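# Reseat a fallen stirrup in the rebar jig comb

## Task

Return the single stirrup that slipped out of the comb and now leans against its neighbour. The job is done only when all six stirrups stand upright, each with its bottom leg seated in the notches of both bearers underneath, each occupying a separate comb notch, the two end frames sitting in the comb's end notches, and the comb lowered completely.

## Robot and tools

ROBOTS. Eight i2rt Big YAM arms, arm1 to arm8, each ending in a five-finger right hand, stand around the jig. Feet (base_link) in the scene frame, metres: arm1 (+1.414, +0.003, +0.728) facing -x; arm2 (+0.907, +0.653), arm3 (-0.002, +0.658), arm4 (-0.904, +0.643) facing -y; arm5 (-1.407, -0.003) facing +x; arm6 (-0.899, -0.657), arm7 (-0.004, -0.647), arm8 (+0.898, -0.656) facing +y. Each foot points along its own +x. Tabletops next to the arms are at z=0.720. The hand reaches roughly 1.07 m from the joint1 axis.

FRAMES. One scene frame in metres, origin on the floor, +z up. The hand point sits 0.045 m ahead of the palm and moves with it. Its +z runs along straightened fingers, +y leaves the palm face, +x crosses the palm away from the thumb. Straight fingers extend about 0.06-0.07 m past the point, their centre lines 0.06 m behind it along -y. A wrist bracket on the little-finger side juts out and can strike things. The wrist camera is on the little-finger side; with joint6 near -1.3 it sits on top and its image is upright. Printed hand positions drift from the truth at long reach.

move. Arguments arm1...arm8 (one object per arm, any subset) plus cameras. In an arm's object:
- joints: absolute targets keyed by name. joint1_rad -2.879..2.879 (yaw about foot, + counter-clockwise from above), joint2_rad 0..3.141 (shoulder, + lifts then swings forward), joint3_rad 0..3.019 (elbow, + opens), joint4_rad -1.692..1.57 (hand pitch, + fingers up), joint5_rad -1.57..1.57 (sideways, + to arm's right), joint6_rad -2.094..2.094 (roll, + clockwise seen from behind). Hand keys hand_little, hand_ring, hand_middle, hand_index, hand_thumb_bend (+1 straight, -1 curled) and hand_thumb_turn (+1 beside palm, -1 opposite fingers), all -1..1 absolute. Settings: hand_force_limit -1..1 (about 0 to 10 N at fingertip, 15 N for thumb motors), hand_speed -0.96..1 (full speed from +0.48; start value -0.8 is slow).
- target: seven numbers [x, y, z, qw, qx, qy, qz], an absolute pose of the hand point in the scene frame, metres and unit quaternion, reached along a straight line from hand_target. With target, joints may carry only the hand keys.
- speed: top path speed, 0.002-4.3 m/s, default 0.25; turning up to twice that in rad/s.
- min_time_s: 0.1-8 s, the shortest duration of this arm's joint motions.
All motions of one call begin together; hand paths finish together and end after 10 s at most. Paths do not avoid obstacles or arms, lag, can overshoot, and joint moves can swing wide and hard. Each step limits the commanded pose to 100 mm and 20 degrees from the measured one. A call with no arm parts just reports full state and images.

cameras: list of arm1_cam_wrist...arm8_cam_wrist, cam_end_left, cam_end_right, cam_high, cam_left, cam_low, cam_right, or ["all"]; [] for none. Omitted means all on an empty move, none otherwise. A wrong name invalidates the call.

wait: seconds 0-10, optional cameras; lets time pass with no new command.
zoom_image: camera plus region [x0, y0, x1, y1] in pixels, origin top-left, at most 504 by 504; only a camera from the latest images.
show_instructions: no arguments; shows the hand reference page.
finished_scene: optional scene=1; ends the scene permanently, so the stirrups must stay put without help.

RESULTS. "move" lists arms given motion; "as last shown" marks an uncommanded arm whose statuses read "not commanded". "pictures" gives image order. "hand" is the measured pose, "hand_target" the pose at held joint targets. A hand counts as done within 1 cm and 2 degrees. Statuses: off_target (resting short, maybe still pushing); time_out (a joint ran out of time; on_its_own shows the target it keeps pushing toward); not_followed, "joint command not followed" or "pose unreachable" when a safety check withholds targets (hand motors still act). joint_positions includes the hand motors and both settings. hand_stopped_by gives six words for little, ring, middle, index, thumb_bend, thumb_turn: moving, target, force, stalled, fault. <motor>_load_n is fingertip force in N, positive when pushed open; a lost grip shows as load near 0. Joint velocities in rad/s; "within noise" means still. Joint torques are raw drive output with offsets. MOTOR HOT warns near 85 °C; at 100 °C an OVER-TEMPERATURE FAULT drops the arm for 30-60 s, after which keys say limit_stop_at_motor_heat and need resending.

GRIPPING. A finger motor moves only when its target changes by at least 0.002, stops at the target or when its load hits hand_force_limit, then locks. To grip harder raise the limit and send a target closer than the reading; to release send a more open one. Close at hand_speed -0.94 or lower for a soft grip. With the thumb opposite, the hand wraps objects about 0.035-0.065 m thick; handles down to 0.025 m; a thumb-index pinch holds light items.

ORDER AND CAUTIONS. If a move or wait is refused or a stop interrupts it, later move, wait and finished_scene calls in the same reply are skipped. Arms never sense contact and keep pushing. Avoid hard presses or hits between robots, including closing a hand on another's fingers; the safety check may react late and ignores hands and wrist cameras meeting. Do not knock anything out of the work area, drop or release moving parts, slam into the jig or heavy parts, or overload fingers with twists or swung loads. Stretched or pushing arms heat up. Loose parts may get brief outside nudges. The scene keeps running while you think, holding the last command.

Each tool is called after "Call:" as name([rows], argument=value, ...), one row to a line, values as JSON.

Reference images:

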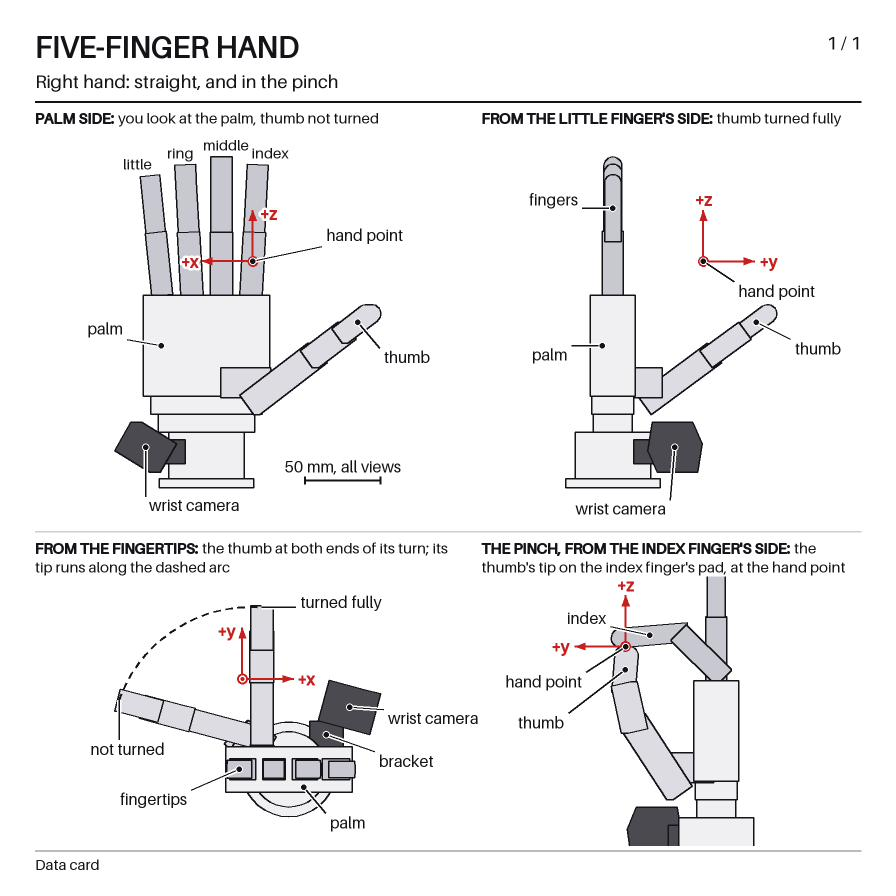

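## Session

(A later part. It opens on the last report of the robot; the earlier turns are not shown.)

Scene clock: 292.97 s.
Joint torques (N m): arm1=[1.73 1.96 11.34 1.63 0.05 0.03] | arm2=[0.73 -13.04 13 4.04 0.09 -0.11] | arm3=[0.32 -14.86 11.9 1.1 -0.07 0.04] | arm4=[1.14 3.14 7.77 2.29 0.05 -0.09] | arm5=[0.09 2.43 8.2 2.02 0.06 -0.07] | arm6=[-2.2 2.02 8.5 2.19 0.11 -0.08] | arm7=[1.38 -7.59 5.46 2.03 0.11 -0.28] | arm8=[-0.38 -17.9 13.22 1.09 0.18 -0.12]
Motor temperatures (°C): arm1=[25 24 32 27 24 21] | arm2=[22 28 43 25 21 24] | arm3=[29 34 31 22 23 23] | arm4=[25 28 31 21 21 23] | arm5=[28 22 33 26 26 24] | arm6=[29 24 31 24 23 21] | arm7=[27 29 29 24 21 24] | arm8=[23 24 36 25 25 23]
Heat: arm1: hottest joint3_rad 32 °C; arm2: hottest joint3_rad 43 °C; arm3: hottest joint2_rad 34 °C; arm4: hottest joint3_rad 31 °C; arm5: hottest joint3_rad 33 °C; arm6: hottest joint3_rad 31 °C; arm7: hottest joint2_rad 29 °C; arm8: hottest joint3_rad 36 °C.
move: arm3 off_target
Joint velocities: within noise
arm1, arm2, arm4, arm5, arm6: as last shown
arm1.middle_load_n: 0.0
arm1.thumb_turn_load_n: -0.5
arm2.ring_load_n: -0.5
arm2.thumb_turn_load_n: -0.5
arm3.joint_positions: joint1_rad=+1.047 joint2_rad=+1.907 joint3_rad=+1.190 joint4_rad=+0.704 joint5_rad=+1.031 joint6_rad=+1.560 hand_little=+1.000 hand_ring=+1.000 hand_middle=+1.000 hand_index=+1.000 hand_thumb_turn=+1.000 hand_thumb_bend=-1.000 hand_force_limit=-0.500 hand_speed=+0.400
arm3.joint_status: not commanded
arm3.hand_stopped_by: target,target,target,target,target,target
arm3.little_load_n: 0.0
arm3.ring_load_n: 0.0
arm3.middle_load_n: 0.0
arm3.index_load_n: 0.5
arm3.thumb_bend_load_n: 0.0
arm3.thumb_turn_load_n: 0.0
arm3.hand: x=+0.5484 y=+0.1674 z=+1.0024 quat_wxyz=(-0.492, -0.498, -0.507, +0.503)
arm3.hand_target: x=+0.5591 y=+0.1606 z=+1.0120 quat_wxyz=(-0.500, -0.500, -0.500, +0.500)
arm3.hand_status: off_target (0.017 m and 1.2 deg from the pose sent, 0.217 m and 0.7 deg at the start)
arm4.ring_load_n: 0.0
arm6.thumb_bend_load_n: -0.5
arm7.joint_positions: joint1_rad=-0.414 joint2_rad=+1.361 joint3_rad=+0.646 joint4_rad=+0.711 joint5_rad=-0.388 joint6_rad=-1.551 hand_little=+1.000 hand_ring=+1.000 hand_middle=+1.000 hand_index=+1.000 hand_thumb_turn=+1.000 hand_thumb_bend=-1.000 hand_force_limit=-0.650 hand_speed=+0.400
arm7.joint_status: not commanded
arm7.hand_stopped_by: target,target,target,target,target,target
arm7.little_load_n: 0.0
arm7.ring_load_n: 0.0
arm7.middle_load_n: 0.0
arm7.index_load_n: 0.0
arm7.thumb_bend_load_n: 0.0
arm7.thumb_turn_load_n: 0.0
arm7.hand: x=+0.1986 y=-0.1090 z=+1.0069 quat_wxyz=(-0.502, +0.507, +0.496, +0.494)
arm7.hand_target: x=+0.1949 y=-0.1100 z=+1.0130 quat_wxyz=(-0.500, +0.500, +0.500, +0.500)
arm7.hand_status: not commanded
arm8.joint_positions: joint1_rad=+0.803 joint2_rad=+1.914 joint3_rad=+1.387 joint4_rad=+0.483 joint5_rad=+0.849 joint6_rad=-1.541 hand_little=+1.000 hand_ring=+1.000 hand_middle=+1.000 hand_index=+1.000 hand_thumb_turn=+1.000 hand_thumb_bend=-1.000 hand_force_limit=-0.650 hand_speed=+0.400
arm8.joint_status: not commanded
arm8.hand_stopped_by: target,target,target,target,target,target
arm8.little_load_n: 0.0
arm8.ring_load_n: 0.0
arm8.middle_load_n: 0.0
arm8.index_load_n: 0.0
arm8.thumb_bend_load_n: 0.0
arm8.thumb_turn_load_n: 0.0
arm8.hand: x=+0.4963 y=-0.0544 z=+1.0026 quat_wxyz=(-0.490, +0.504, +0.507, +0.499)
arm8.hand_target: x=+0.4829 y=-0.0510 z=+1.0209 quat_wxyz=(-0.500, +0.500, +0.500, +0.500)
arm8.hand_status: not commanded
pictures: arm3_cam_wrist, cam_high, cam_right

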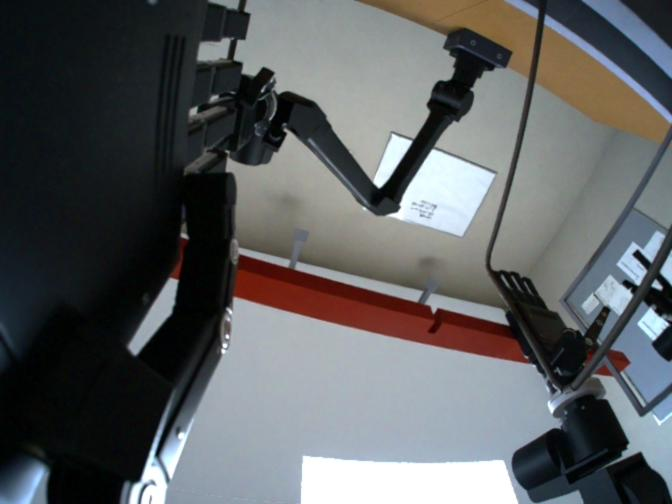

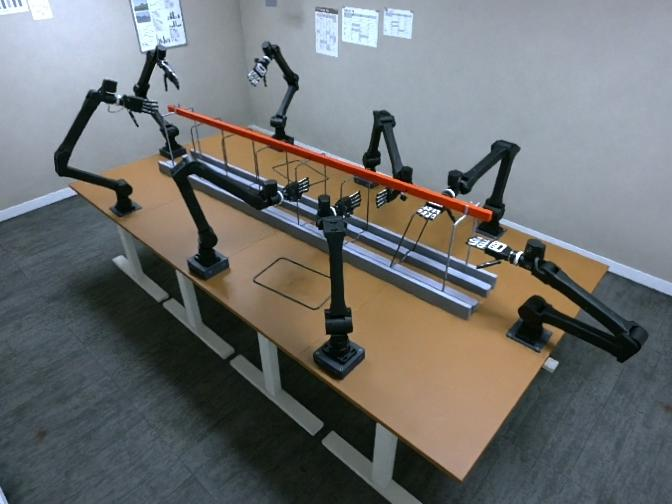

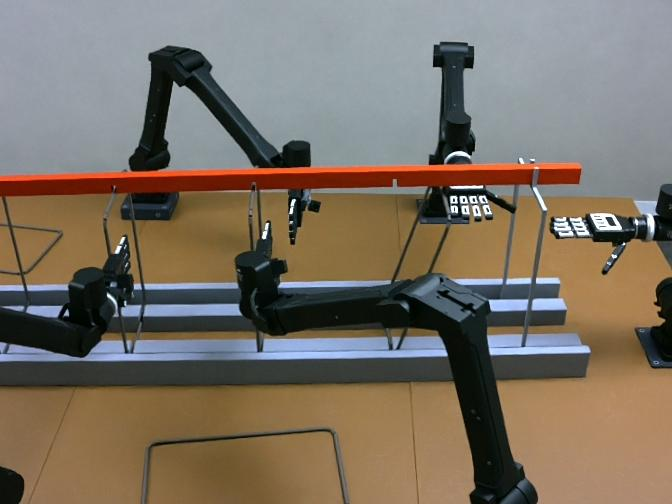

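Call:
move(arm3={"target": [0.515, 0.155, 1.012, 0.5, 0.5, 0.5, -0.5], "speed": 0.1}, cameras=["cam_right", "arm3_cam_wrist"])

Call:
zoom_image(camera="cam_right", region=[230, 165, 330, 265])

Scene clock: 294.23 s.
Joint torques (N m): arm1=[1.03 1.73 11.32 1.46 0.08 0.08] | arm2=[0.73 -13.04 12.98 4.03 0.09 -0.11] | arm3=[-0.21 -16.85 7.66 2.28 -0.07 0.04] | arm4=[1.26 3.14 7.77 2.3 0.05 -0.1] | arm5=[0.15 1.73 8.28 2.02 0.08 -0.05] | arm6=[-2.02 1.96 8.5 2.15 0.11 -0.08] | arm7=[1.08 -7.53 5.44 2.13 0.12 -0.27] | arm8=[-0.15 -17.67 13.27 1.06 0.19 -0.15]
Motor temperatures (°C): arm1=[25 24 32 27 24 21] | arm2=[22 28 43 25 21 24] | arm3=[29 34 31 22 23 23] | arm4=[25 28 31 21 21 23] | arm5=[28 22 33 26 26 24] | arm6=[29 24 31 24 23 21] | arm7=[27 29 29 24 21 24] | arm8=[23 24 36 25 25 23]
Heat: arm1: hottest joint3_rad 32 °C; arm2: hottest joint3_rad 43 °C; arm3: hottest joint2_rad 34 °C; arm4: hottest joint3_rad 31 °C; arm5: hottest joint3_rad 33 °C; arm6: hottest joint3_rad 31 °C; arm7: hottest joint2_rad 29 °C; arm8: hottest joint3_rad 36 °C.
move: arm3 off_target
Joint velocities: within noise
arm1, arm2, arm4, arm5, arm6, arm7, arm8: as last shown
arm2.ring_load_n: 0.0
arm3.joint_positions: joint1_rad=+1.005 joint2_rad=+1.872 joint3_rad=+1.129 joint4_rad=+0.718 joint5_rad=+0.982 joint6_rad=+1.560 hand_little=+1.000 hand_ring=+1.000 hand_middle=+1.000 hand_index=+1.000 hand_thumb_turn=+1.000 hand_thumb_bend=-1.000 hand_force_limit=-0.500 hand_speed=+0.400
arm3.joint_status: not commanded
arm3.hand_stopped_by: target,target,target,target,target,target
arm3.little_load_n: 0.0
arm3.ring_load_n: 0.0
arm3.middle_load_n: 0.0
arm3.index_load_n: 0.0
arm3.thumb_bend_load_n: 0.0
arm3.thumb_turn_load_n: 0.0
arm3.hand: x=+0.5215 y=+0.1571 z=+0.9982 quat_wxyz=(-0.490, -0.496, -0.513, +0.502)
arm3.hand_target: x=+0.5151 y=+0.1551 z=+1.0117 quat_wxyz=(-0.500, -0.500, -0.500, +0.500)
arm3.hand_status: off_target (0.015 m and 1.9 deg from the pose sent, 0.037 m and 1.2 deg at the start)
arm6.thumb_bend_load_n: 0.0
arm7.ring_load_n: -0.5
arm8.thumb_turn_load_n: -0.5
pictures: arm3_cam_wrist, cam_right

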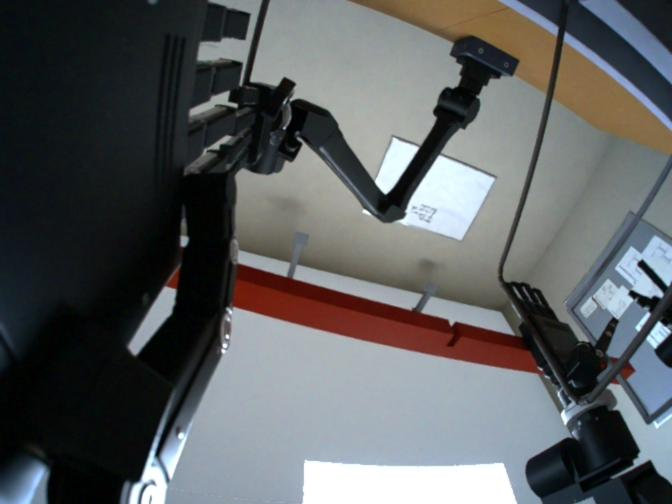

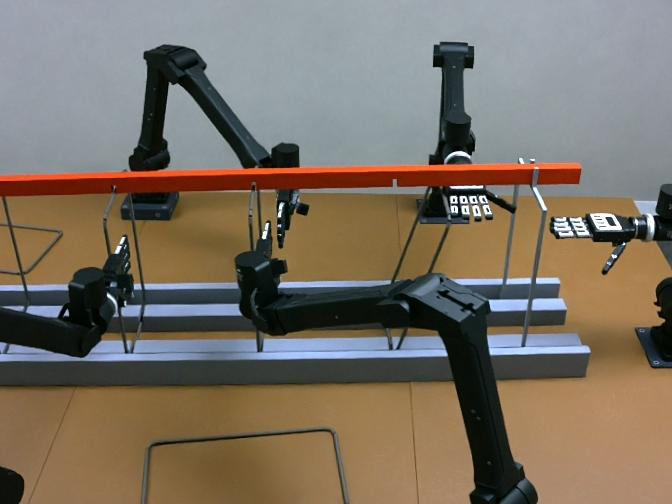

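Scaled by 5.040 from the camera's image (finer frame: 960x720).

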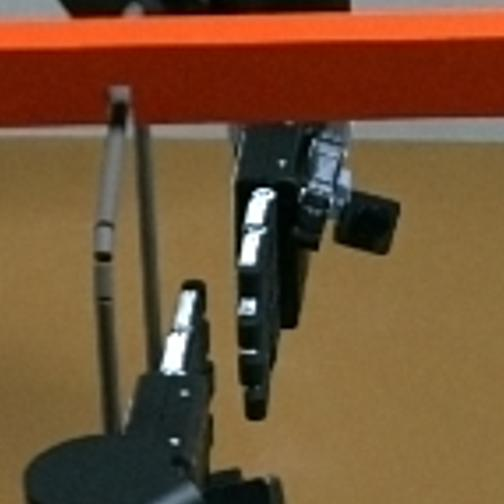

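Call:
move(arm3={"target": [0.497, 0.155, 1.014, 0.5, 0.5, 0.5, -0.5], "speed": 0.08}, cameras=["cam_right"])

Call:
zoom_image(camera="cam_right", region=[230, 165, 330, 265])

Scene clock: 295.50 s.
Joint torques (N m): arm1=[2.08 2.14 11.19 1.61 0.07 0.07] | arm2=[0.73 -13.04 13 4.03 0.09 -0.11] | arm3=[-0.44 -16.44 7.45 2.3 -0.08 0.04] | arm4=[1.26 3.14 7.73 2.3 0.05 -0.09] | arm5=[-0.26 2.14 8.12 1.99 0.08 -0.11] | arm6=[-2.02 2.08 8.49 2.17 0.11 -0.08] | arm7=[1.26 -7.59 5.41 2.09 0.11 -0.28] | arm8=[-0.5 -17.79 13.23 1.16 0.17 -0.14]
Motor temperatures (°C): arm1=[25 24 32 27 24 21] | arm2=[22 28 43 25 21 24] | arm3=[29 34 31 22 23 23] | arm4=[25 28 31 21 21 23] | arm5=[28 22 33 26 26 24] | arm6=[29 24 31 24 23 21] | arm7=[27 29 29 24 21 24] | arm8=[23 24 36 25 25 23]
Heat: arm1: hottest joint3_rad 32 °C; arm2: hottest joint3_rad 43 °C; arm3: hottest joint2_rad 34 °C; arm4: hottest joint3_rad 31 °C; arm5: hottest joint3_rad 33 °C; arm6: hottest joint3_rad 31 °C; arm7: hottest joint2_rad 29 °C; arm8: hottest joint3_rad 36 °C.
move: arm3 off_target
Joint velocities: within noise
arm1.joint_positions: joint1_rad=-0.095 joint2_rad=+0.083 joint3_rad=+0.371 joint4_rad=-0.273 joint5_rad=-0.083 joint6_rad=-0.008 hand_little=+1.000 hand_ring=+1.000 hand_middle=+1.000 hand_index=+1.000 hand_thumb_turn=+1.000 hand_thumb_bend=+1.000 hand_force_limit=+0.000 hand_speed=-0.500
arm1.joint_status: not commanded
arm1.hand_stopped_by: fault,target,target,target,target,target
arm1.little_load_n: 0.0
arm1.ring_load_n: 0.0
arm1.middle_load_n: 0.0
arm1.index_load_n: 0.0
arm1.thumb_bend_load_n: 0.0
arm1.thumb_turn_load_n: -0.5
arm1.hand: x=+1.1281 y=-0.0168 z=+1.0092 quat_wxyz=(+0.508, -0.496, -0.496, +0.500)
arm1.hand_target: x=+1.1297 y=-0.0199 z=+1.0001 quat_wxyz=(+0.500, -0.500, -0.500, +0.500)
arm1.hand_status: not commanded
arm2, arm7, arm8: as last shown
arm3.joint_positions: joint1_rad=+0.992 joint2_rad=+1.838 joint3_rad=+1.085 joint4_rad=+0.730 joint5_rad=+0.963 joint6_rad=+1.560 hand_little=+1.000 hand_ring=+1.000 hand_middle=+1.000 hand_index=+1.000 hand_thumb_turn=+1.000 hand_thumb_bend=-1.000 hand_force_limit=-0.500 hand_speed=+0.400
arm3.joint_status: not commanded
arm3.hand_stopped_by: target,target,target,target,target,target
arm3.little_load_n: 0.0
arm3.ring_load_n: 0.0
arm3.middle_load_n: 0.0
arm3.index_load_n: 0.0
arm3.thumb_bend_load_n: 0.0
arm3.thumb_turn_load_n: 0.0
arm3.hand: x=+0.5066 y=+0.1596 z=+1.0016 quat_wxyz=(-0.492, -0.495, -0.513, +0.500)
arm3.hand_target: x=+0.4971 y=+0.1550 z=+1.0139 quat_wxyz=(-0.500, -0.500, -0.500, +0.500)
arm3.hand_status: off_target (0.016 m and 1.9 deg from the pose sent, 0.029 m and 1.9 deg at the start)
arm4.joint_positions: joint1_rad=+0.384 joint2_rad=+0.552 joint3_rad=+1.350 joint4_rad=-1.286 joint5_rad=+0.102 joint6_rad=-0.981 hand_little=+1.000 hand_ring=+1.000 hand_middle=+1.000 hand_index=+1.000 hand_thumb_turn=+1.000 hand_thumb_bend=+1.000 hand_force_limit=+0.000 hand_speed=-0.800
arm4.joint_status: not commanded
arm4.hand_stopped_by: target,target,target,target,target,target
arm4.little_load_n: 0.0
arm4.ring_load_n: 0.0
arm4.middle_load_n: 0.0
arm4.index_load_n: 0.0
arm4.thumb_bend_load_n: 0.0
arm4.thumb_turn_load_n: 0.0
arm4.hand: x=-0.8792 y=+0.4314 z=+1.2836 quat_wxyz=(+0.195, +0.515, -0.683, +0.479)
arm4.hand_target: x=-0.8796 y=+0.4322 z=+1.2924 quat_wxyz=(+0.197, +0.511, -0.679, +0.488)
arm4.hand_status: not commanded
arm5.joint_positions: joint1_rad=+0.098 joint2_rad=+0.650 joint3_rad=+1.435 joint4_rad=-1.275 joint5_rad=+0.139 joint6_rad=-1.336 hand_little=+1.000 hand_ring=+1.000 hand_middle=+1.000 hand_index=+1.000 hand_thumb_turn=+1.000 hand_thumb_bend=+1.000 hand_force_limit=+0.000 hand_speed=-0.800
arm5.joint_status: not commanded
arm5.hand_stopped_by: target,target,target,target,target,target
arm5.little_load_n: 0.0
arm5.ring_load_n: 0.0
arm5.middle_load_n: 0.0
arm5.index_load_n: 0.0
arm5.thumb_bend_load_n: 0.0
arm5.thumb_turn_load_n: 0.0
arm5.hand: x=-1.1677 y=-0.0576 z=+1.2974 quat_wxyz=(-0.025, +0.847, -0.095, +0.522)
arm5.hand_target: x=-1.1690 y=-0.0577 z=+1.3064 quat_wxyz=(-0.027, +0.842, -0.095, +0.531)
arm5.hand_status: not commanded
arm6.joint_positions: joint1_rad=-0.123 joint2_rad=+0.630 joint3_rad=+1.447 joint4_rad=-1.200 joint5_rad=+0.216 joint6_rad=-1.427 hand_little=+1.000 hand_ring=+1.000 hand_middle=+1.000 hand_index=+1.000 hand_thumb_turn=+1.000 hand_thumb_bend=+1.000 hand_force_limit=+0.000 hand_speed=-0.800
arm6.joint_status: not commanded
arm6.hand_stopped_by: target,target,target,target,target,target
arm6.little_load_n: 0.0
arm6.ring_load_n: 0.0
arm6.middle_load_n: 0.0
arm6.index_load_n: 0.0
arm6.thumb_bend_load_n: 0.0
arm6.thumb_turn_load_n: 0.0
arm6.hand: x=-0.7750 y=-0.4274 z=+1.2815 quat_wxyz=(-0.330, +0.693, +0.455, +0.451)
arm6.hand_target: x=-0.7752 y=-0.4293 z=+1.2898 quat_wxyz=(-0.337, +0.690, +0.451, +0.456)
arm6.hand_status: not commanded
arm7.ring_load_n: 0.0
arm7.thumb_turn_load_n: -0.5
arm8.thumb_turn_load_n: 0.0

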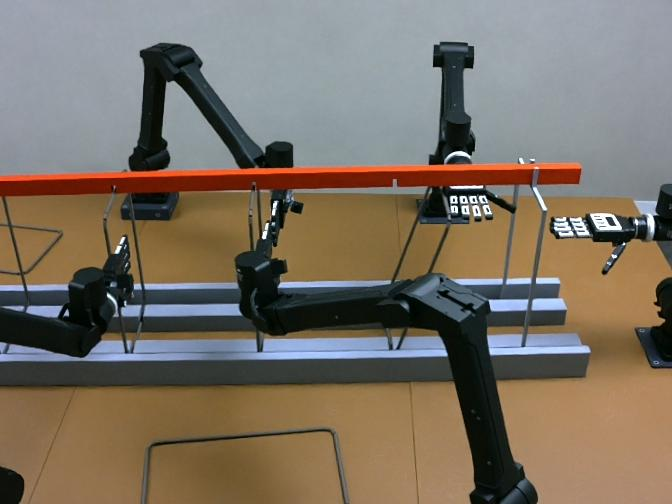

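Scaled by 5.040 from the camera's image (finer frame: 960x720).

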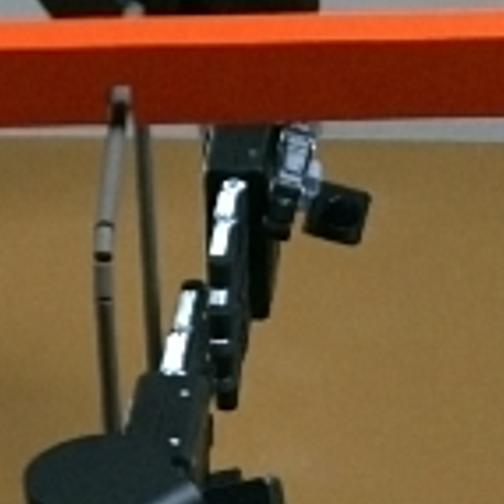

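Call:
move(arm3={"target": [0.484, 0.155, 1.016, 0.5, 0.5, 0.5, -0.5], "speed": 0.06}, cameras=["cam_right"])

Call:
zoom_image(camera="cam_right", region=[230, 165, 330, 265])

Scene clock: 296.70 s.
Joint torques (N m): arm1=[1.67 1.38 11.08 1.5 0.06 0.03] | arm2=[0.79 -13.04 12.98 4.03 0.09 -0.11] | arm3=[-0.56 -15.91 7.46 2.29 -0.07 0.05] | arm4=[1.26 3.14 7.76 2.33 0.04 -0.09] | arm5=[0.09 2.02 8.21 2.03 0.07 -0.08] | arm6=[-1.96 2.14 8.49 2.17 0.11 -0.09] | arm7=[1.14 -7.36 5.46 2.13 0.11 -0.28] | arm8=[-0.56 -17.96 13.22 1.1 0.2 -0.14]
Motor temperatures (°C): arm1=[25 24 32 27 24 21] | arm2=[22 28 43 25 21 24] | arm3=[29 34 31 22 23 23] | arm4=[25 28 31 21 21 23] | arm5=[28 22 33 26 26 24] | arm6=[29 24 31 24 23 21] | arm7=[27 29 29 24 21 24] | arm8=[23 24 36 25 25 23]
Heat: arm1: hottest joint3_rad 32 °C; arm2: hottest joint3_rad 43 °C; arm3: hottest joint2_rad 34 °C; arm4: hottest joint3_rad 31 °C; arm5: hottest joint3_rad 33 °C; arm6: hottest joint3_rad 31 °C; arm7: hottest joint2_rad 29 °C; arm8: hottest joint3_rad 36 °C.
move: arm3 off_target
Joint velocities: within noise
arm1, arm2, arm4, arm5, arm6, arm7, arm8: as last shown
arm2.ring_load_n: -0.5
arm2.thumb_turn_load_n: 0.0
arm3.joint_positions: joint1_rad=+0.978 joint2_rad=+1.813 joint3_rad=+1.053 joint4_rad=+0.737 joint5_rad=+0.949 joint6_rad=+1.560 hand_little=+1.000 hand_ring=+1.000 hand_middle=+1.000 hand_index=+1.000 hand_thumb_turn=+1.000 hand_thumb_bend=-1.000 hand_force_limit=-0.500 hand_speed=+0.400
arm3.joint_status: not commanded
arm3.hand_stopped_by: target,target,target,target,target,target
arm3.little_load_n: 0.0
arm3.ring_load_n: 0.0
arm3.middle_load_n: 0.0
arm3.index_load_n: 0.0
arm3.thumb_bend_load_n: 0.0
arm3.thumb_turn_load_n: 0.0
arm3.hand: x=+0.4936 y=+0.1594 z=+1.0036 quat_wxyz=(-0.492, -0.495, -0.513, +0.500)
arm3.hand_target: x=+0.4840 y=+0.1551 z=+1.0159 quat_wxyz=(-0.500, -0.500, -0.500, +0.500)
arm3.hand_status: off_target (0.016 m and 1.9 deg from the pose sent, 0.027 m and 1.9 deg at the start)
arm7.thumb_turn_load_n: 0.0
arm8.ring_load_n: -0.5
arm8.index_load_n: -0.5

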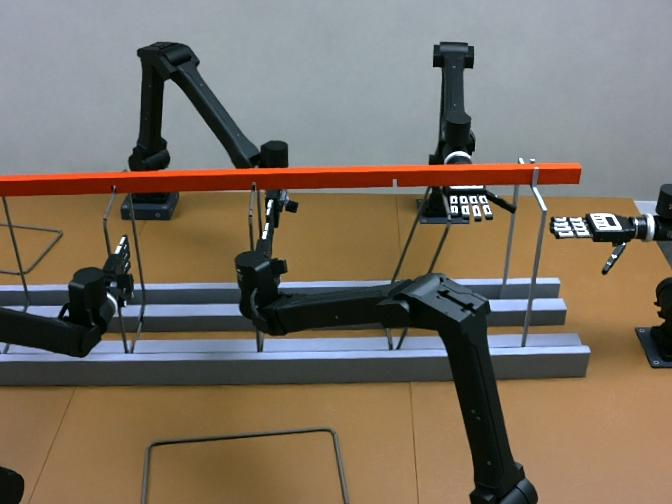

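Scaled by 5.040 from the camera's image (finer frame: 960x720).

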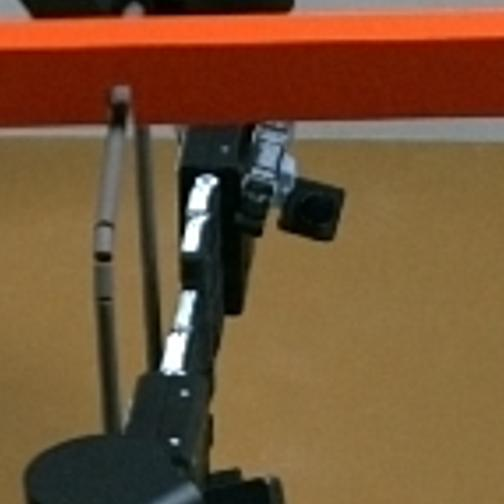

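Call:
move(arm3={"target": [0.4735, 0.155, 1.017, 0.5, 0.5, 0.5, -0.5], "speed": 0.05}, cameras=["cam_right"])

Call:
zoom_image(camera="cam_right", region=[230, 165, 330, 265])

Scene clock: 297.83 s.
Joint torques (N m): arm1=[1.49 1.73 11.08 1.44 0.11 0.06] | arm2=[0.79 -13.1 12.98 4.03 0.09 -0.11] | arm3=[-0.85 -15.79 7.43 2.32 -0.06 0.05] | arm4=[1.14 3.14 7.79 2.35 0.05 -0.1] | arm5=[-0.26 2.02 8.2 2.11 0.1 -0.04] | arm6=[-2.02 1.96 8.47 2.17 0.11 -0.08] | arm7=[0.91 -7.53 5.41 2.13 0.11 -0.28] | arm8=[-0.32 -17.96 13.2 1.13 0.19 -0.13]
Motor temperatures (°C): arm1=[25 24 32 27 24 21] | arm2=[22 28 43 25 21 24] | arm3=[29 34 31 22 23 23] | arm4=[25 28 31 21 21 23] | arm5=[28 22 33 26 26 24] | arm6=[29 24 31 24 23 21] | arm7=[27 29 29 24 21 24] | arm8=[23 24 36 25 25 23]
Heat: arm1: hottest joint3_rad 32 °C; arm2: hottest joint3_rad 43 °C; arm3: hottest joint2_rad 34 °C; arm4: hottest joint3_rad 31 °C; arm5: hottest joint3_rad 33 °C; arm6: hottest joint3_rad 31 °C; arm7: hottest joint2_rad 29 °C; arm8: hottest joint3_rad 36 °C.
move: arm3 off_target
Joint velocities: within noise
arm1, arm4, arm5, arm6, arm7, arm8: as last shown
arm1.thumb_turn_load_n: 0.0
arm2.joint_positions: joint1_rad=-0.098 joint2_rad=+1.438 joint3_rad=+1.208 joint4_rad=+0.190 joint5_rad=-0.071 joint6_rad=+0.014 hand_little=+1.000 hand_ring=+1.000 hand_middle=+1.000 hand_index=+1.000 hand_thumb_turn=+1.000 hand_thumb_bend=+1.000 hand_force_limit=+0.000 hand_speed=-0.800
arm2.joint_status: not commanded
arm2.hand_stopped_by: target,target,target,target,target,target
arm2.little_load_n: 0.0
arm2.ring_load_n: 0.0
arm2.middle_load_n: -0.5
arm2.index_load_n: -0.5
arm2.thumb_bend_load_n: 0.0
arm2.thumb_turn_load_n: -0.5
arm2.hand: x=+0.8991 y=-0.0173 z=+1.0898 quat_wxyz=(-0.006, -0.009, -0.717, +0.697)
arm2.hand_target: x=+0.9019 y=-0.0204 z=+1.1505 quat_wxyz=(-0.002, -0.001, -0.673, +0.739)
arm2.hand_status: not commanded
arm3.joint_positions: joint1_rad=+0.966 joint2_rad=+1.794 joint3_rad=+1.027 joint4_rad=+0.743 joint5_rad=+0.938 joint6_rad=+1.560 hand_little=+1.000 hand_ring=+1.000 hand_middle=+1.000 hand_index=+1.000 hand_thumb_turn=+1.000 hand_thumb_bend=-1.000 hand_force_limit=-0.500 hand_speed=+0.400
arm3.joint_status: not commanded
arm3.hand_stopped_by: target,target,target,target,target,target
arm3.little_load_n: 0.0
arm3.ring_load_n: 0.0
arm3.middle_load_n: 0.0
arm3.index_load_n: 0.0
arm3.thumb_bend_load_n: 0.0
arm3.thumb_turn_load_n: 0.0
arm3.hand: x=+0.4831 y=+0.1592 z=+1.0043 quat_wxyz=(-0.491, -0.495, -0.514, +0.500)
arm3.hand_target: x=+0.4736 y=+0.1551 z=+1.0169 quat_wxyz=(-0.500, -0.500, -0.500, +0.500)
arm3.hand_status: off_target (0.016 m and 1.9 deg from the pose sent, 0.025 m and 1.9 deg at the start)
arm4.ring_load_n: -0.5
arm8.ring_load_n: 0.0
arm8.index_load_n: 0.0

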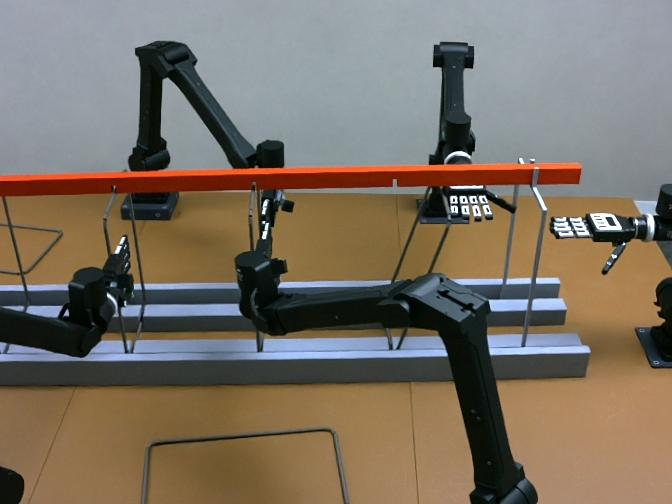

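Scaled by 5.040 from the camera's image (finer frame: 960x720).

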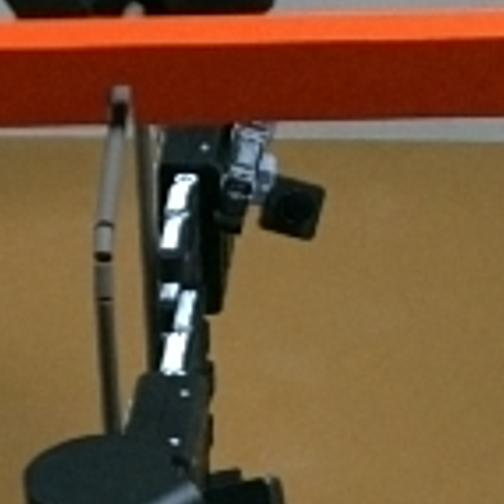

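Call:
move(arm3={"target": [0.4715, 0.155, 1.017, 0.5, 0.5, 0.5, -0.5], "speed": 0.05}, arm8={"target": [0.51, -0.054, 1.016, 0.5, -0.5, -0.5, -0.5], "speed": 0.06}, cameras=["cam_right"])

Call:
zoom_image(camera="cam_right", region=[230, 175, 290, 215])

Scene clock: 299.73 s.
Joint torques (N m): arm1=[1.61 2.43 11.38 1.42 0.08 0.04] | arm2=[0.79 -13.04 12.98 4.04 0.09 -0.11] | arm3=[-0.79 -15.68 7.46 2.32 -0.06 0.03] | arm4=[1.2 3.08 7.73 2.36 0.05 -0.1] | arm5=[-0.09 2.37 8.21 1.94 0.07 -0.07] | arm6=[-1.96 2.02 8.51 2.21 0.12 -0.09] | arm7=[1.2 -7.59 5.39 2.11 0.1 -0.28] | arm8=[-1.73 -20.66 8.51 2.32 -0.06 -0.16]
Motor temperatures (°C): arm1=[25 24 32 27 24 21] | arm2=[22 28 44 25 21 24] | arm3=[29 34 31 22 23 23] | arm4=[25 28 31 20 21 23] | arm5=[28 22 33 26 26 24] | arm6=[29 24 31 24 23 21] | arm7=[27 29 29 24 21 24] | arm8=[23 24 36 25 25 23]
Heat: arm1: hottest joint3_rad 32 °C; arm2: hottest joint3_rad 44 °C; arm3: hottest joint2_rad 34 °C; arm4: hottest joint3_rad 31 °C; arm5: hottest joint3_rad 33 °C; arm6: hottest joint3_rad 31 °C; arm7: hottest joint2_rad 29 °C; arm8: hottest joint3_rad 36 °C.
move: arm3 off_target; arm8 off_target
Joint velocities: within noise
arm1, arm2, arm4, arm5, arm6, arm7: as last shown
arm1.thumb_turn_load_n: -0.5
arm2.middle_load_n: 0.0
arm2.thumb_turn_load_n: 0.0
arm3.joint_positions: joint1_rad=+0.965 joint2_rad=+1.792 joint3_rad=+1.022 joint4_rad=+0.744 joint5_rad=+0.935 joint6_rad=+1.560 hand_little=+1.000 hand_ring=+1.000 hand_middle=+1.000 hand_index=+1.000 hand_thumb_turn=+1.000 hand_thumb_bend=-1.000 hand_force_limit=-0.500 hand_speed=+0.400
arm3.joint_status: not commanded
arm3.hand_stopped_by: target,target,target,target,target,target
arm3.little_load_n: 0.0
arm3.ring_load_n: 0.0
arm3.middle_load_n: 0.0
arm3.index_load_n: 0.0
arm3.thumb_bend_load_n: 0.0
arm3.thumb_turn_load_n: 0.0
arm3.hand: x=+0.4818 y=+0.1597 z=+1.0031 quat_wxyz=(-0.491, -0.494, -0.515, +0.500)
arm3.hand_target: x=+0.4716 y=+0.1550 z=+1.0167 quat_wxyz=(-0.500, -0.500, -0.500, +0.500)
arm3.hand_status: off_target (0.018 m and 2.1 deg from the pose sent, 0.018 m and 1.9 deg at the start)
arm4.ring_load_n: 0.0
arm6.ring_load_n: 0.5
arm8.joint_positions: joint1_rad=+0.796 joint2_rad=+1.902 joint3_rad=+1.354 joint4_rad=+0.493 joint5_rad=+0.832 joint6_rad=-1.541 hand_little=+1.000 hand_ring=+1.000 hand_middle=+1.000 hand_index=+1.000 hand_thumb_turn=+1.000 hand_thumb_bend=-1.000 hand_force_limit=-0.650 hand_speed=+0.400
arm8.joint_status: not commanded
arm8.hand_stopped_by: target,target,target,target,target,target
arm8.little_load_n: 0.0
arm8.ring_load_n: 0.0
arm8.middle_load_n: 0.0
arm8.index_load_n: 0.0
arm8.thumb_bend_load_n: 0.0
arm8.thumb_turn_load_n: 0.0
arm8.hand: x=+0.5039 y=-0.0560 z=+0.9964 quat_wxyz=(-0.489, +0.502, +0.513, +0.496)
arm8.hand_target: x=+0.5102 y=-0.0541 z=+1.0157 quat_wxyz=(-0.500, +0.500, +0.500, +0.500)
arm8.hand_status: off_target (0.021 m and 2.0 deg from the pose sent, 0.019 m and 1.4 deg at the start)

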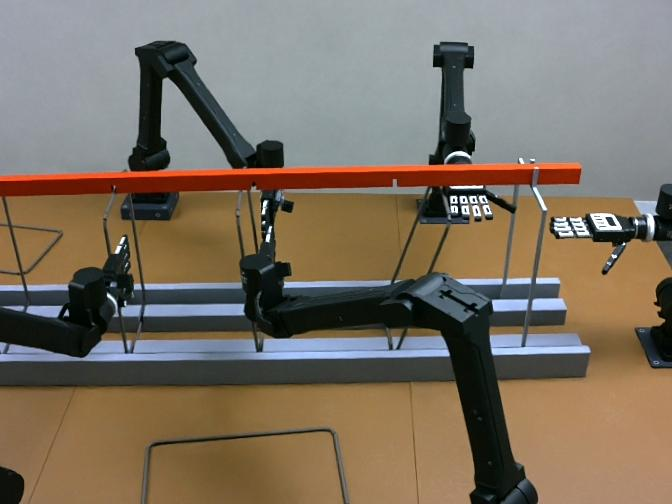

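Scaled by 8.400 from the camera's image (finer frame: 960x720).

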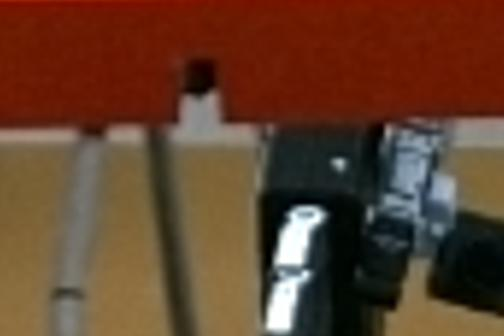

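Call:
wait(seconds=0.1, cameras=["cam_right", "cam_left", "cam_high", "arm3_cam_wrist", "arm8_cam_wrist", "arm7_cam_wrist"])

Call:
zoom_image(camera="cam_right", region=[220, 160, 300, 370])

Call:
zoom_image(camera="cam_high", region=[270, 150, 470, 290])

Scene clock: 300.27 s.
Joint torques (N m): arm1=[2.37 2.73 11.37 1.44 0.09 0.06] | arm2=[1.03 -13.04 12.97 4.03 0.06 -0.11] | arm3=[-0.73 -15.79 7.49 2.35 -0.07 0.06] | arm4=[1.08 3.08 7.76 2.3 0.04 -0.09] | arm5=[-0.56 2.2 8.23 1.94 0.08 -0.03] | arm6=[-2.08 2.08 8.46 2.17 0.12 -0.08] | arm7=[0.44 -7.59 5.63 2.1 0.29 -0.16] | arm8=[-1.73 -20.19 8.58 2.32 -0.07 -0.13]
Motor temperatures (°C): arm1=[25 24 32 27 24 21] | arm2=[22 28 44 25 21 23] | arm3=[29 34 31 22 23 23] | arm4=[25 28 31 20 21 23] | arm5=[28 22 33 26 26 24] | arm6=[29 24 31 24 23 21] | arm7=[27 29 29 24 21 24] | arm8=[23 24 35 25 25 23]
Heat: arm1: hottest joint3_rad 32 °C; arm2: hottest joint3_rad 44 °C; arm3: hottest joint2_rad 34 °C; arm4: hottest joint3_rad 31 °C; arm5: hottest joint3_rad 33 °C; arm6: hottest joint3_rad 31 °C; arm7: hottest joint2_rad 29 °C; arm8: hottest joint3_rad 35 °C.
Joint velocities: within noise
arm1.joint_positions: joint1_rad=-0.095 joint2_rad=+0.083 joint3_rad=+0.371 joint4_rad=-0.273 joint5_rad=-0.083 joint6_rad=-0.008 hand_little=+1.000 hand_ring=+1.000 hand_middle=+1.000 hand_index=+1.000 hand_thumb_turn=+1.000 hand_thumb_bend=+1.000 hand_force_limit=+0.000 hand_speed=-0.500
arm1.joint_status: not commanded
arm1.hand_stopped_by: fault,target,target,target,target,target
arm1.little_load_n: 0.0
arm1.ring_load_n: 0.0
arm1.middle_load_n: 0.0
arm1.index_load_n: -0.5
arm1.thumb_bend_load_n: 0.0
arm1.thumb_turn_load_n: 0.0
arm1.hand: x=+1.1281 y=-0.0168 z=+1.0092 quat_wxyz=(+0.508, -0.496, -0.496, +0.500)
arm1.hand_target: x=+1.1297 y=-0.0199 z=+1.0001 quat_wxyz=(+0.500, -0.500, -0.500, +0.500)
arm1.hand_status: not commanded
arm2.joint_positions: joint1_rad=-0.098 joint2_rad=+1.439 joint3_rad=+1.208 joint4_rad=+0.190 joint5_rad=-0.071 joint6_rad=+0.014 hand_little=+1.000 hand_ring=+1.000 hand_middle=+1.000 hand_index=+1.000 hand_thumb_turn=+1.000 hand_thumb_bend=+1.000 hand_force_limit=+0.000 hand_speed=-0.800
arm2.joint_status: not commanded
arm2.hand_stopped_by: target,target,target,target,target,target
arm2.little_load_n: 0.0
arm2.ring_load_n: 0.0
arm2.middle_load_n: 0.0
arm2.index_load_n: 0.0
arm2.thumb_bend_load_n: 0.0
arm2.thumb_turn_load_n: -0.5
arm2.hand: x=+0.8991 y=-0.0174 z=+1.0895 quat_wxyz=(-0.005, -0.009, -0.717, +0.697)
arm2.hand_target: x=+0.9018 y=-0.0205 z=+1.1503 quat_wxyz=(-0.001, -0.001, -0.674, +0.739)
arm2.hand_status: not commanded
arm3.joint_positions: joint1_rad=+0.965 joint2_rad=+1.792 joint3_rad=+1.022 joint4_rad=+0.744 joint5_rad=+0.935 joint6_rad=+1.560 hand_little=+1.000 hand_ring=+1.000 hand_middle=+1.000 hand_index=+1.000 hand_thumb_turn=+1.000 hand_thumb_bend=-1.000 hand_force_limit=-0.500 hand_speed=+0.400
arm3.joint_status: not commanded
arm3.hand_stopped_by: target,target,target,target,target,target
arm3.little_load_n: 0.0
arm3.ring_load_n: 0.0
arm3.middle_load_n: 0.0
arm3.index_load_n: 0.0
arm3.thumb_bend_load_n: 0.0
arm3.thumb_turn_load_n: 0.0
arm3.hand: x=+0.4818 y=+0.1597 z=+1.0031 quat_wxyz=(-0.491, -0.494, -0.515, +0.500)
arm3.hand_target: x=+0.4716 y=+0.1550 z=+1.0167 quat_wxyz=(-0.500, -0.500, -0.500, +0.500)
arm3.hand_status: off_target (0.018 m and 2.1 deg from the pose sent, 0.018 m and 1.9 deg at the start)
arm4.joint_positions: joint1_rad=+0.384 joint2_rad=+0.552 joint3_rad=+1.350 joint4_rad=-1.286 joint5_rad=+0.102 joint6_rad=-0.981 hand_little=+1.000 hand_ring=+1.000 hand_middle=+1.000 hand_index=+1.000 hand_thumb_turn=+1.000 hand_thumb_bend=+1.000 hand_force_limit=+0.000 hand_speed=-0.800
arm4.joint_status: not commanded
arm4.hand_stopped_by: target,target,target,target,target,target
arm4.little_load_n: 0.0
arm4.ring_load_n: -0.5
arm4.middle_load_n: 0.0
arm4.index_load_n: 0.0
arm4.thumb_bend_load_n: 0.0
arm4.thumb_turn_load_n: 0.0
arm4.hand: x=-0.8792 y=+0.4314 z=+1.2836 quat_wxyz=(+0.195, +0.515, -0.683, +0.479)
arm4.hand_target: x=-0.8796 y=+0.4322 z=+1.2924 quat_wxyz=(+0.197, +0.511, -0.679, +0.488)
arm4.hand_status: not commanded
arm5.joint_positions: joint1_rad=+0.098 joint2_rad=+0.650 joint3_rad=+1.435 joint4_rad=-1.275 joint5_rad=+0.139 joint6_rad=-1.336 hand_little=+1.000 hand_ring=+1.000 hand_middle=+1.000 hand_index=+1.000 hand_thumb_turn=+1.000 hand_thumb_bend=+1.000 hand_force_limit=+0.000 hand_speed=-0.800
arm5.joint_status: not commanded
arm5.hand_stopped_by: target,target,target,target,target,target
arm5.little_load_n: 0.0
arm5.ring_load_n: 0.0
arm5.middle_load_n: 0.0
arm5.index_load_n: 0.0
arm5.thumb_bend_load_n: 0.0
arm5.thumb_turn_load_n: 0.0
arm5.hand: x=-1.1677 y=-0.0576 z=+1.2974 quat_wxyz=(-0.025, +0.847, -0.095, +0.522)
arm5.hand_target: x=-1.1690 y=-0.0577 z=+1.3064 quat_wxyz=(-0.027, +0.842, -0.095, +0.531)
arm5.hand_status: not commanded
arm6.joint_positions: joint1_rad=-0.123 joint2_rad=+0.630 joint3_rad=+1.447 joint4_rad=-1.200 joint5_rad=+0.216 joint6_rad=-1.427 hand_little=+1.000 hand_ring=+1.000 hand_middle=+1.000 hand_index=+1.000 hand_thumb_turn=+1.000 hand_thumb_bend=+1.000 hand_force_limit=+0.000 hand_speed=-0.800
arm6.joint_status: not commanded
arm6.hand_stopped_by: target,target,target,target,target,target
arm6.little_load_n: 0.0
arm6.ring_load_n: 0.0
arm6.middle_load_n: 0.0
arm6.index_load_n: 0.0
arm6.thumb_bend_load_n: 0.0
arm6.thumb_turn_load_n: 0.0
arm6.hand: x=-0.7750 y=-0.4274 z=+1.2815 quat_wxyz=(-0.330, +0.693, +0.455, +0.451)
arm6.hand_target: x=-0.7752 y=-0.4293 z=+1.2898 quat_wxyz=(-0.337, +0.690, +0.451, +0.456)
arm6.hand_status: not commanded
arm7.joint_positions: joint1_rad=-0.410 joint2_rad=+1.359 joint3_rad=+0.645 joint4_rad=+0.710 joint5_rad=-0.392 joint6_rad=-1.564 hand_little=+1.000 hand_ring=+1.000 hand_middle=+1.000 hand_index=+1.000 hand_thumb_turn=+1.000 hand_thumb_bend=-1.000 hand_force_limit=-0.650 hand_speed=+0.400
arm7.joint_status: not commanded
arm7.hand_stopped_by: target,target,target,target,target,target
arm7.little_load_n: 0.0
arm7.ring_load_n: 0.0
arm7.middle_load_n: 0.0
arm7.index_load_n: 0.0
arm7.thumb_bend_load_n: 0.0
arm7.thumb_turn_load_n: 0.0
arm7.hand: x=+0.1957 y=-0.1083 z=+1.0075 quat_wxyz=(-0.501, +0.502, +0.501, +0.495)
arm7.hand_target: x=+0.1947 y=-0.1100 z=+1.0129 quat_wxyz=(-0.500, +0.500, +0.500, +0.500)
arm7.hand_status: not commanded
arm8.joint_positions: joint1_rad=+0.796 joint2_rad=+1.902 joint3_rad=+1.354 joint4_rad=+0.493 joint5_rad=+0.832 joint6_rad=-1.541 hand_little=+1.000 hand_ring=+1.000 hand_middle=+1.000 hand_index=+1.000 hand_thumb_turn=+1.000 hand_thumb_bend=-1.000 hand_force_limit=-0.650 hand_speed=+0.400
arm8.joint_status: not commanded
arm8.hand_stopped_by: target,target,target,target,target,target
arm8.little_load_n: 0.0
arm8.ring_load_n: 0.0
arm8.middle_load_n: 0.0
arm8.index_load_n: 0.0
arm8.thumb_bend_load_n: 0.0
arm8.thumb_turn_load_n: 0.0
arm8.hand: x=+0.5039 y=-0.0560 z=+0.9966 quat_wxyz=(-0.489, +0.502, +0.513, +0.496)
arm8.hand_target: x=+0.5101 y=-0.0541 z=+1.0158 quat_wxyz=(-0.500, +0.500, +0.500, +0.500)
arm8.hand_status: off_target (0.020 m and 2.0 deg from the pose sent, 0.019 m and 1.4 deg at the start)
wait: 0.10 s; no rest
pictures: arm3_cam_wrist, arm7_cam_wrist, arm8_cam_wrist, cam_high, cam_left, cam_right

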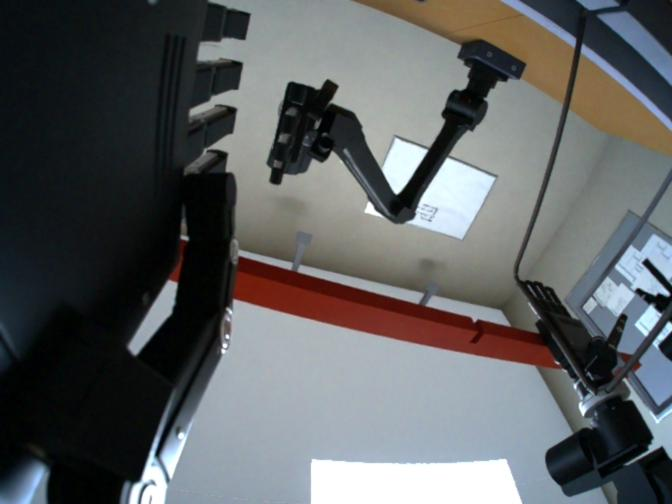

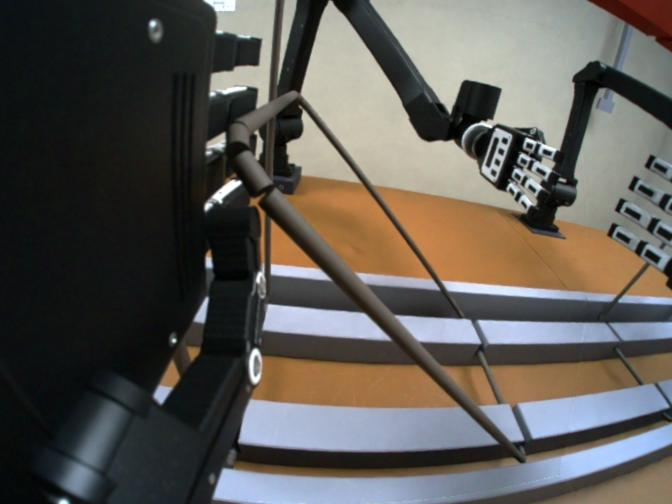

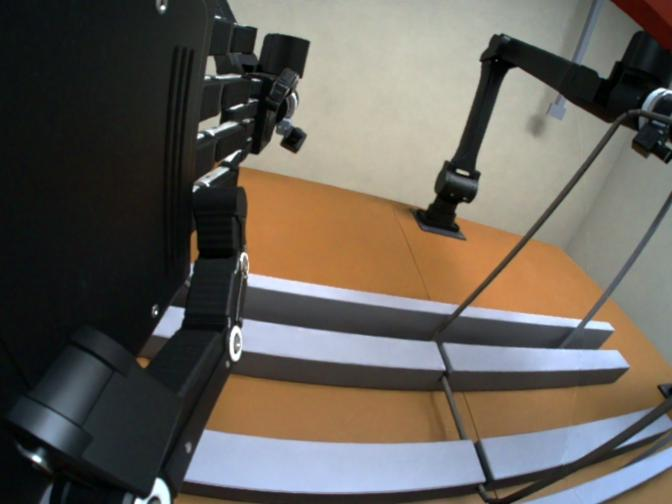

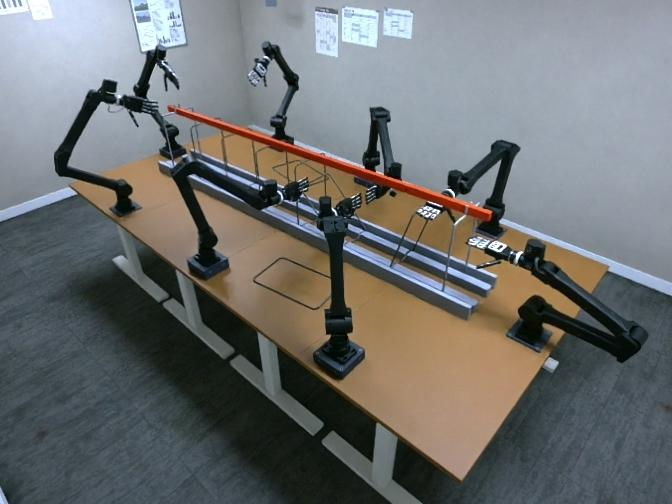

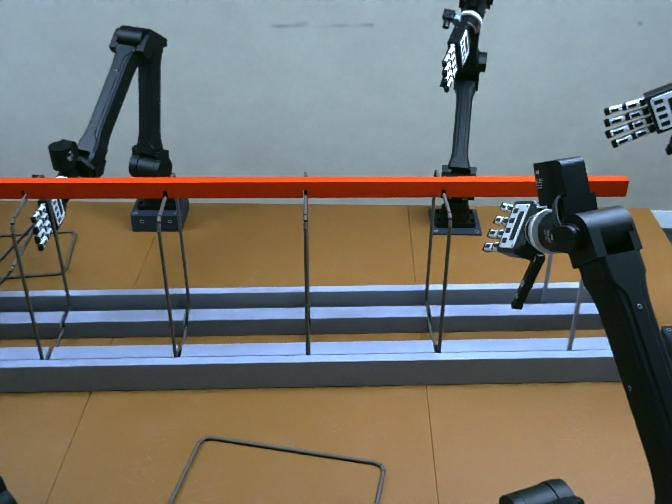

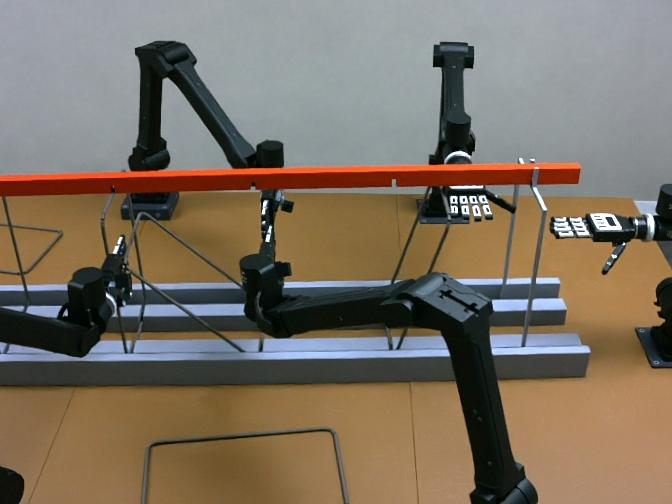

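Scaled by 2.400 from the camera's image (finer frame: 960x720).

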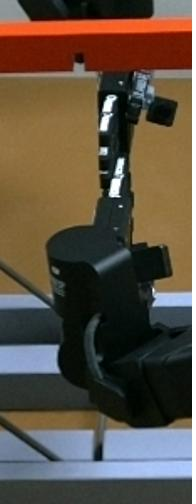

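Scaled by 2.520 from the camera's image (finer frame: 960x720).

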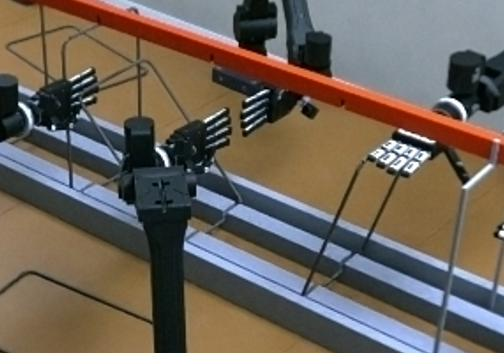

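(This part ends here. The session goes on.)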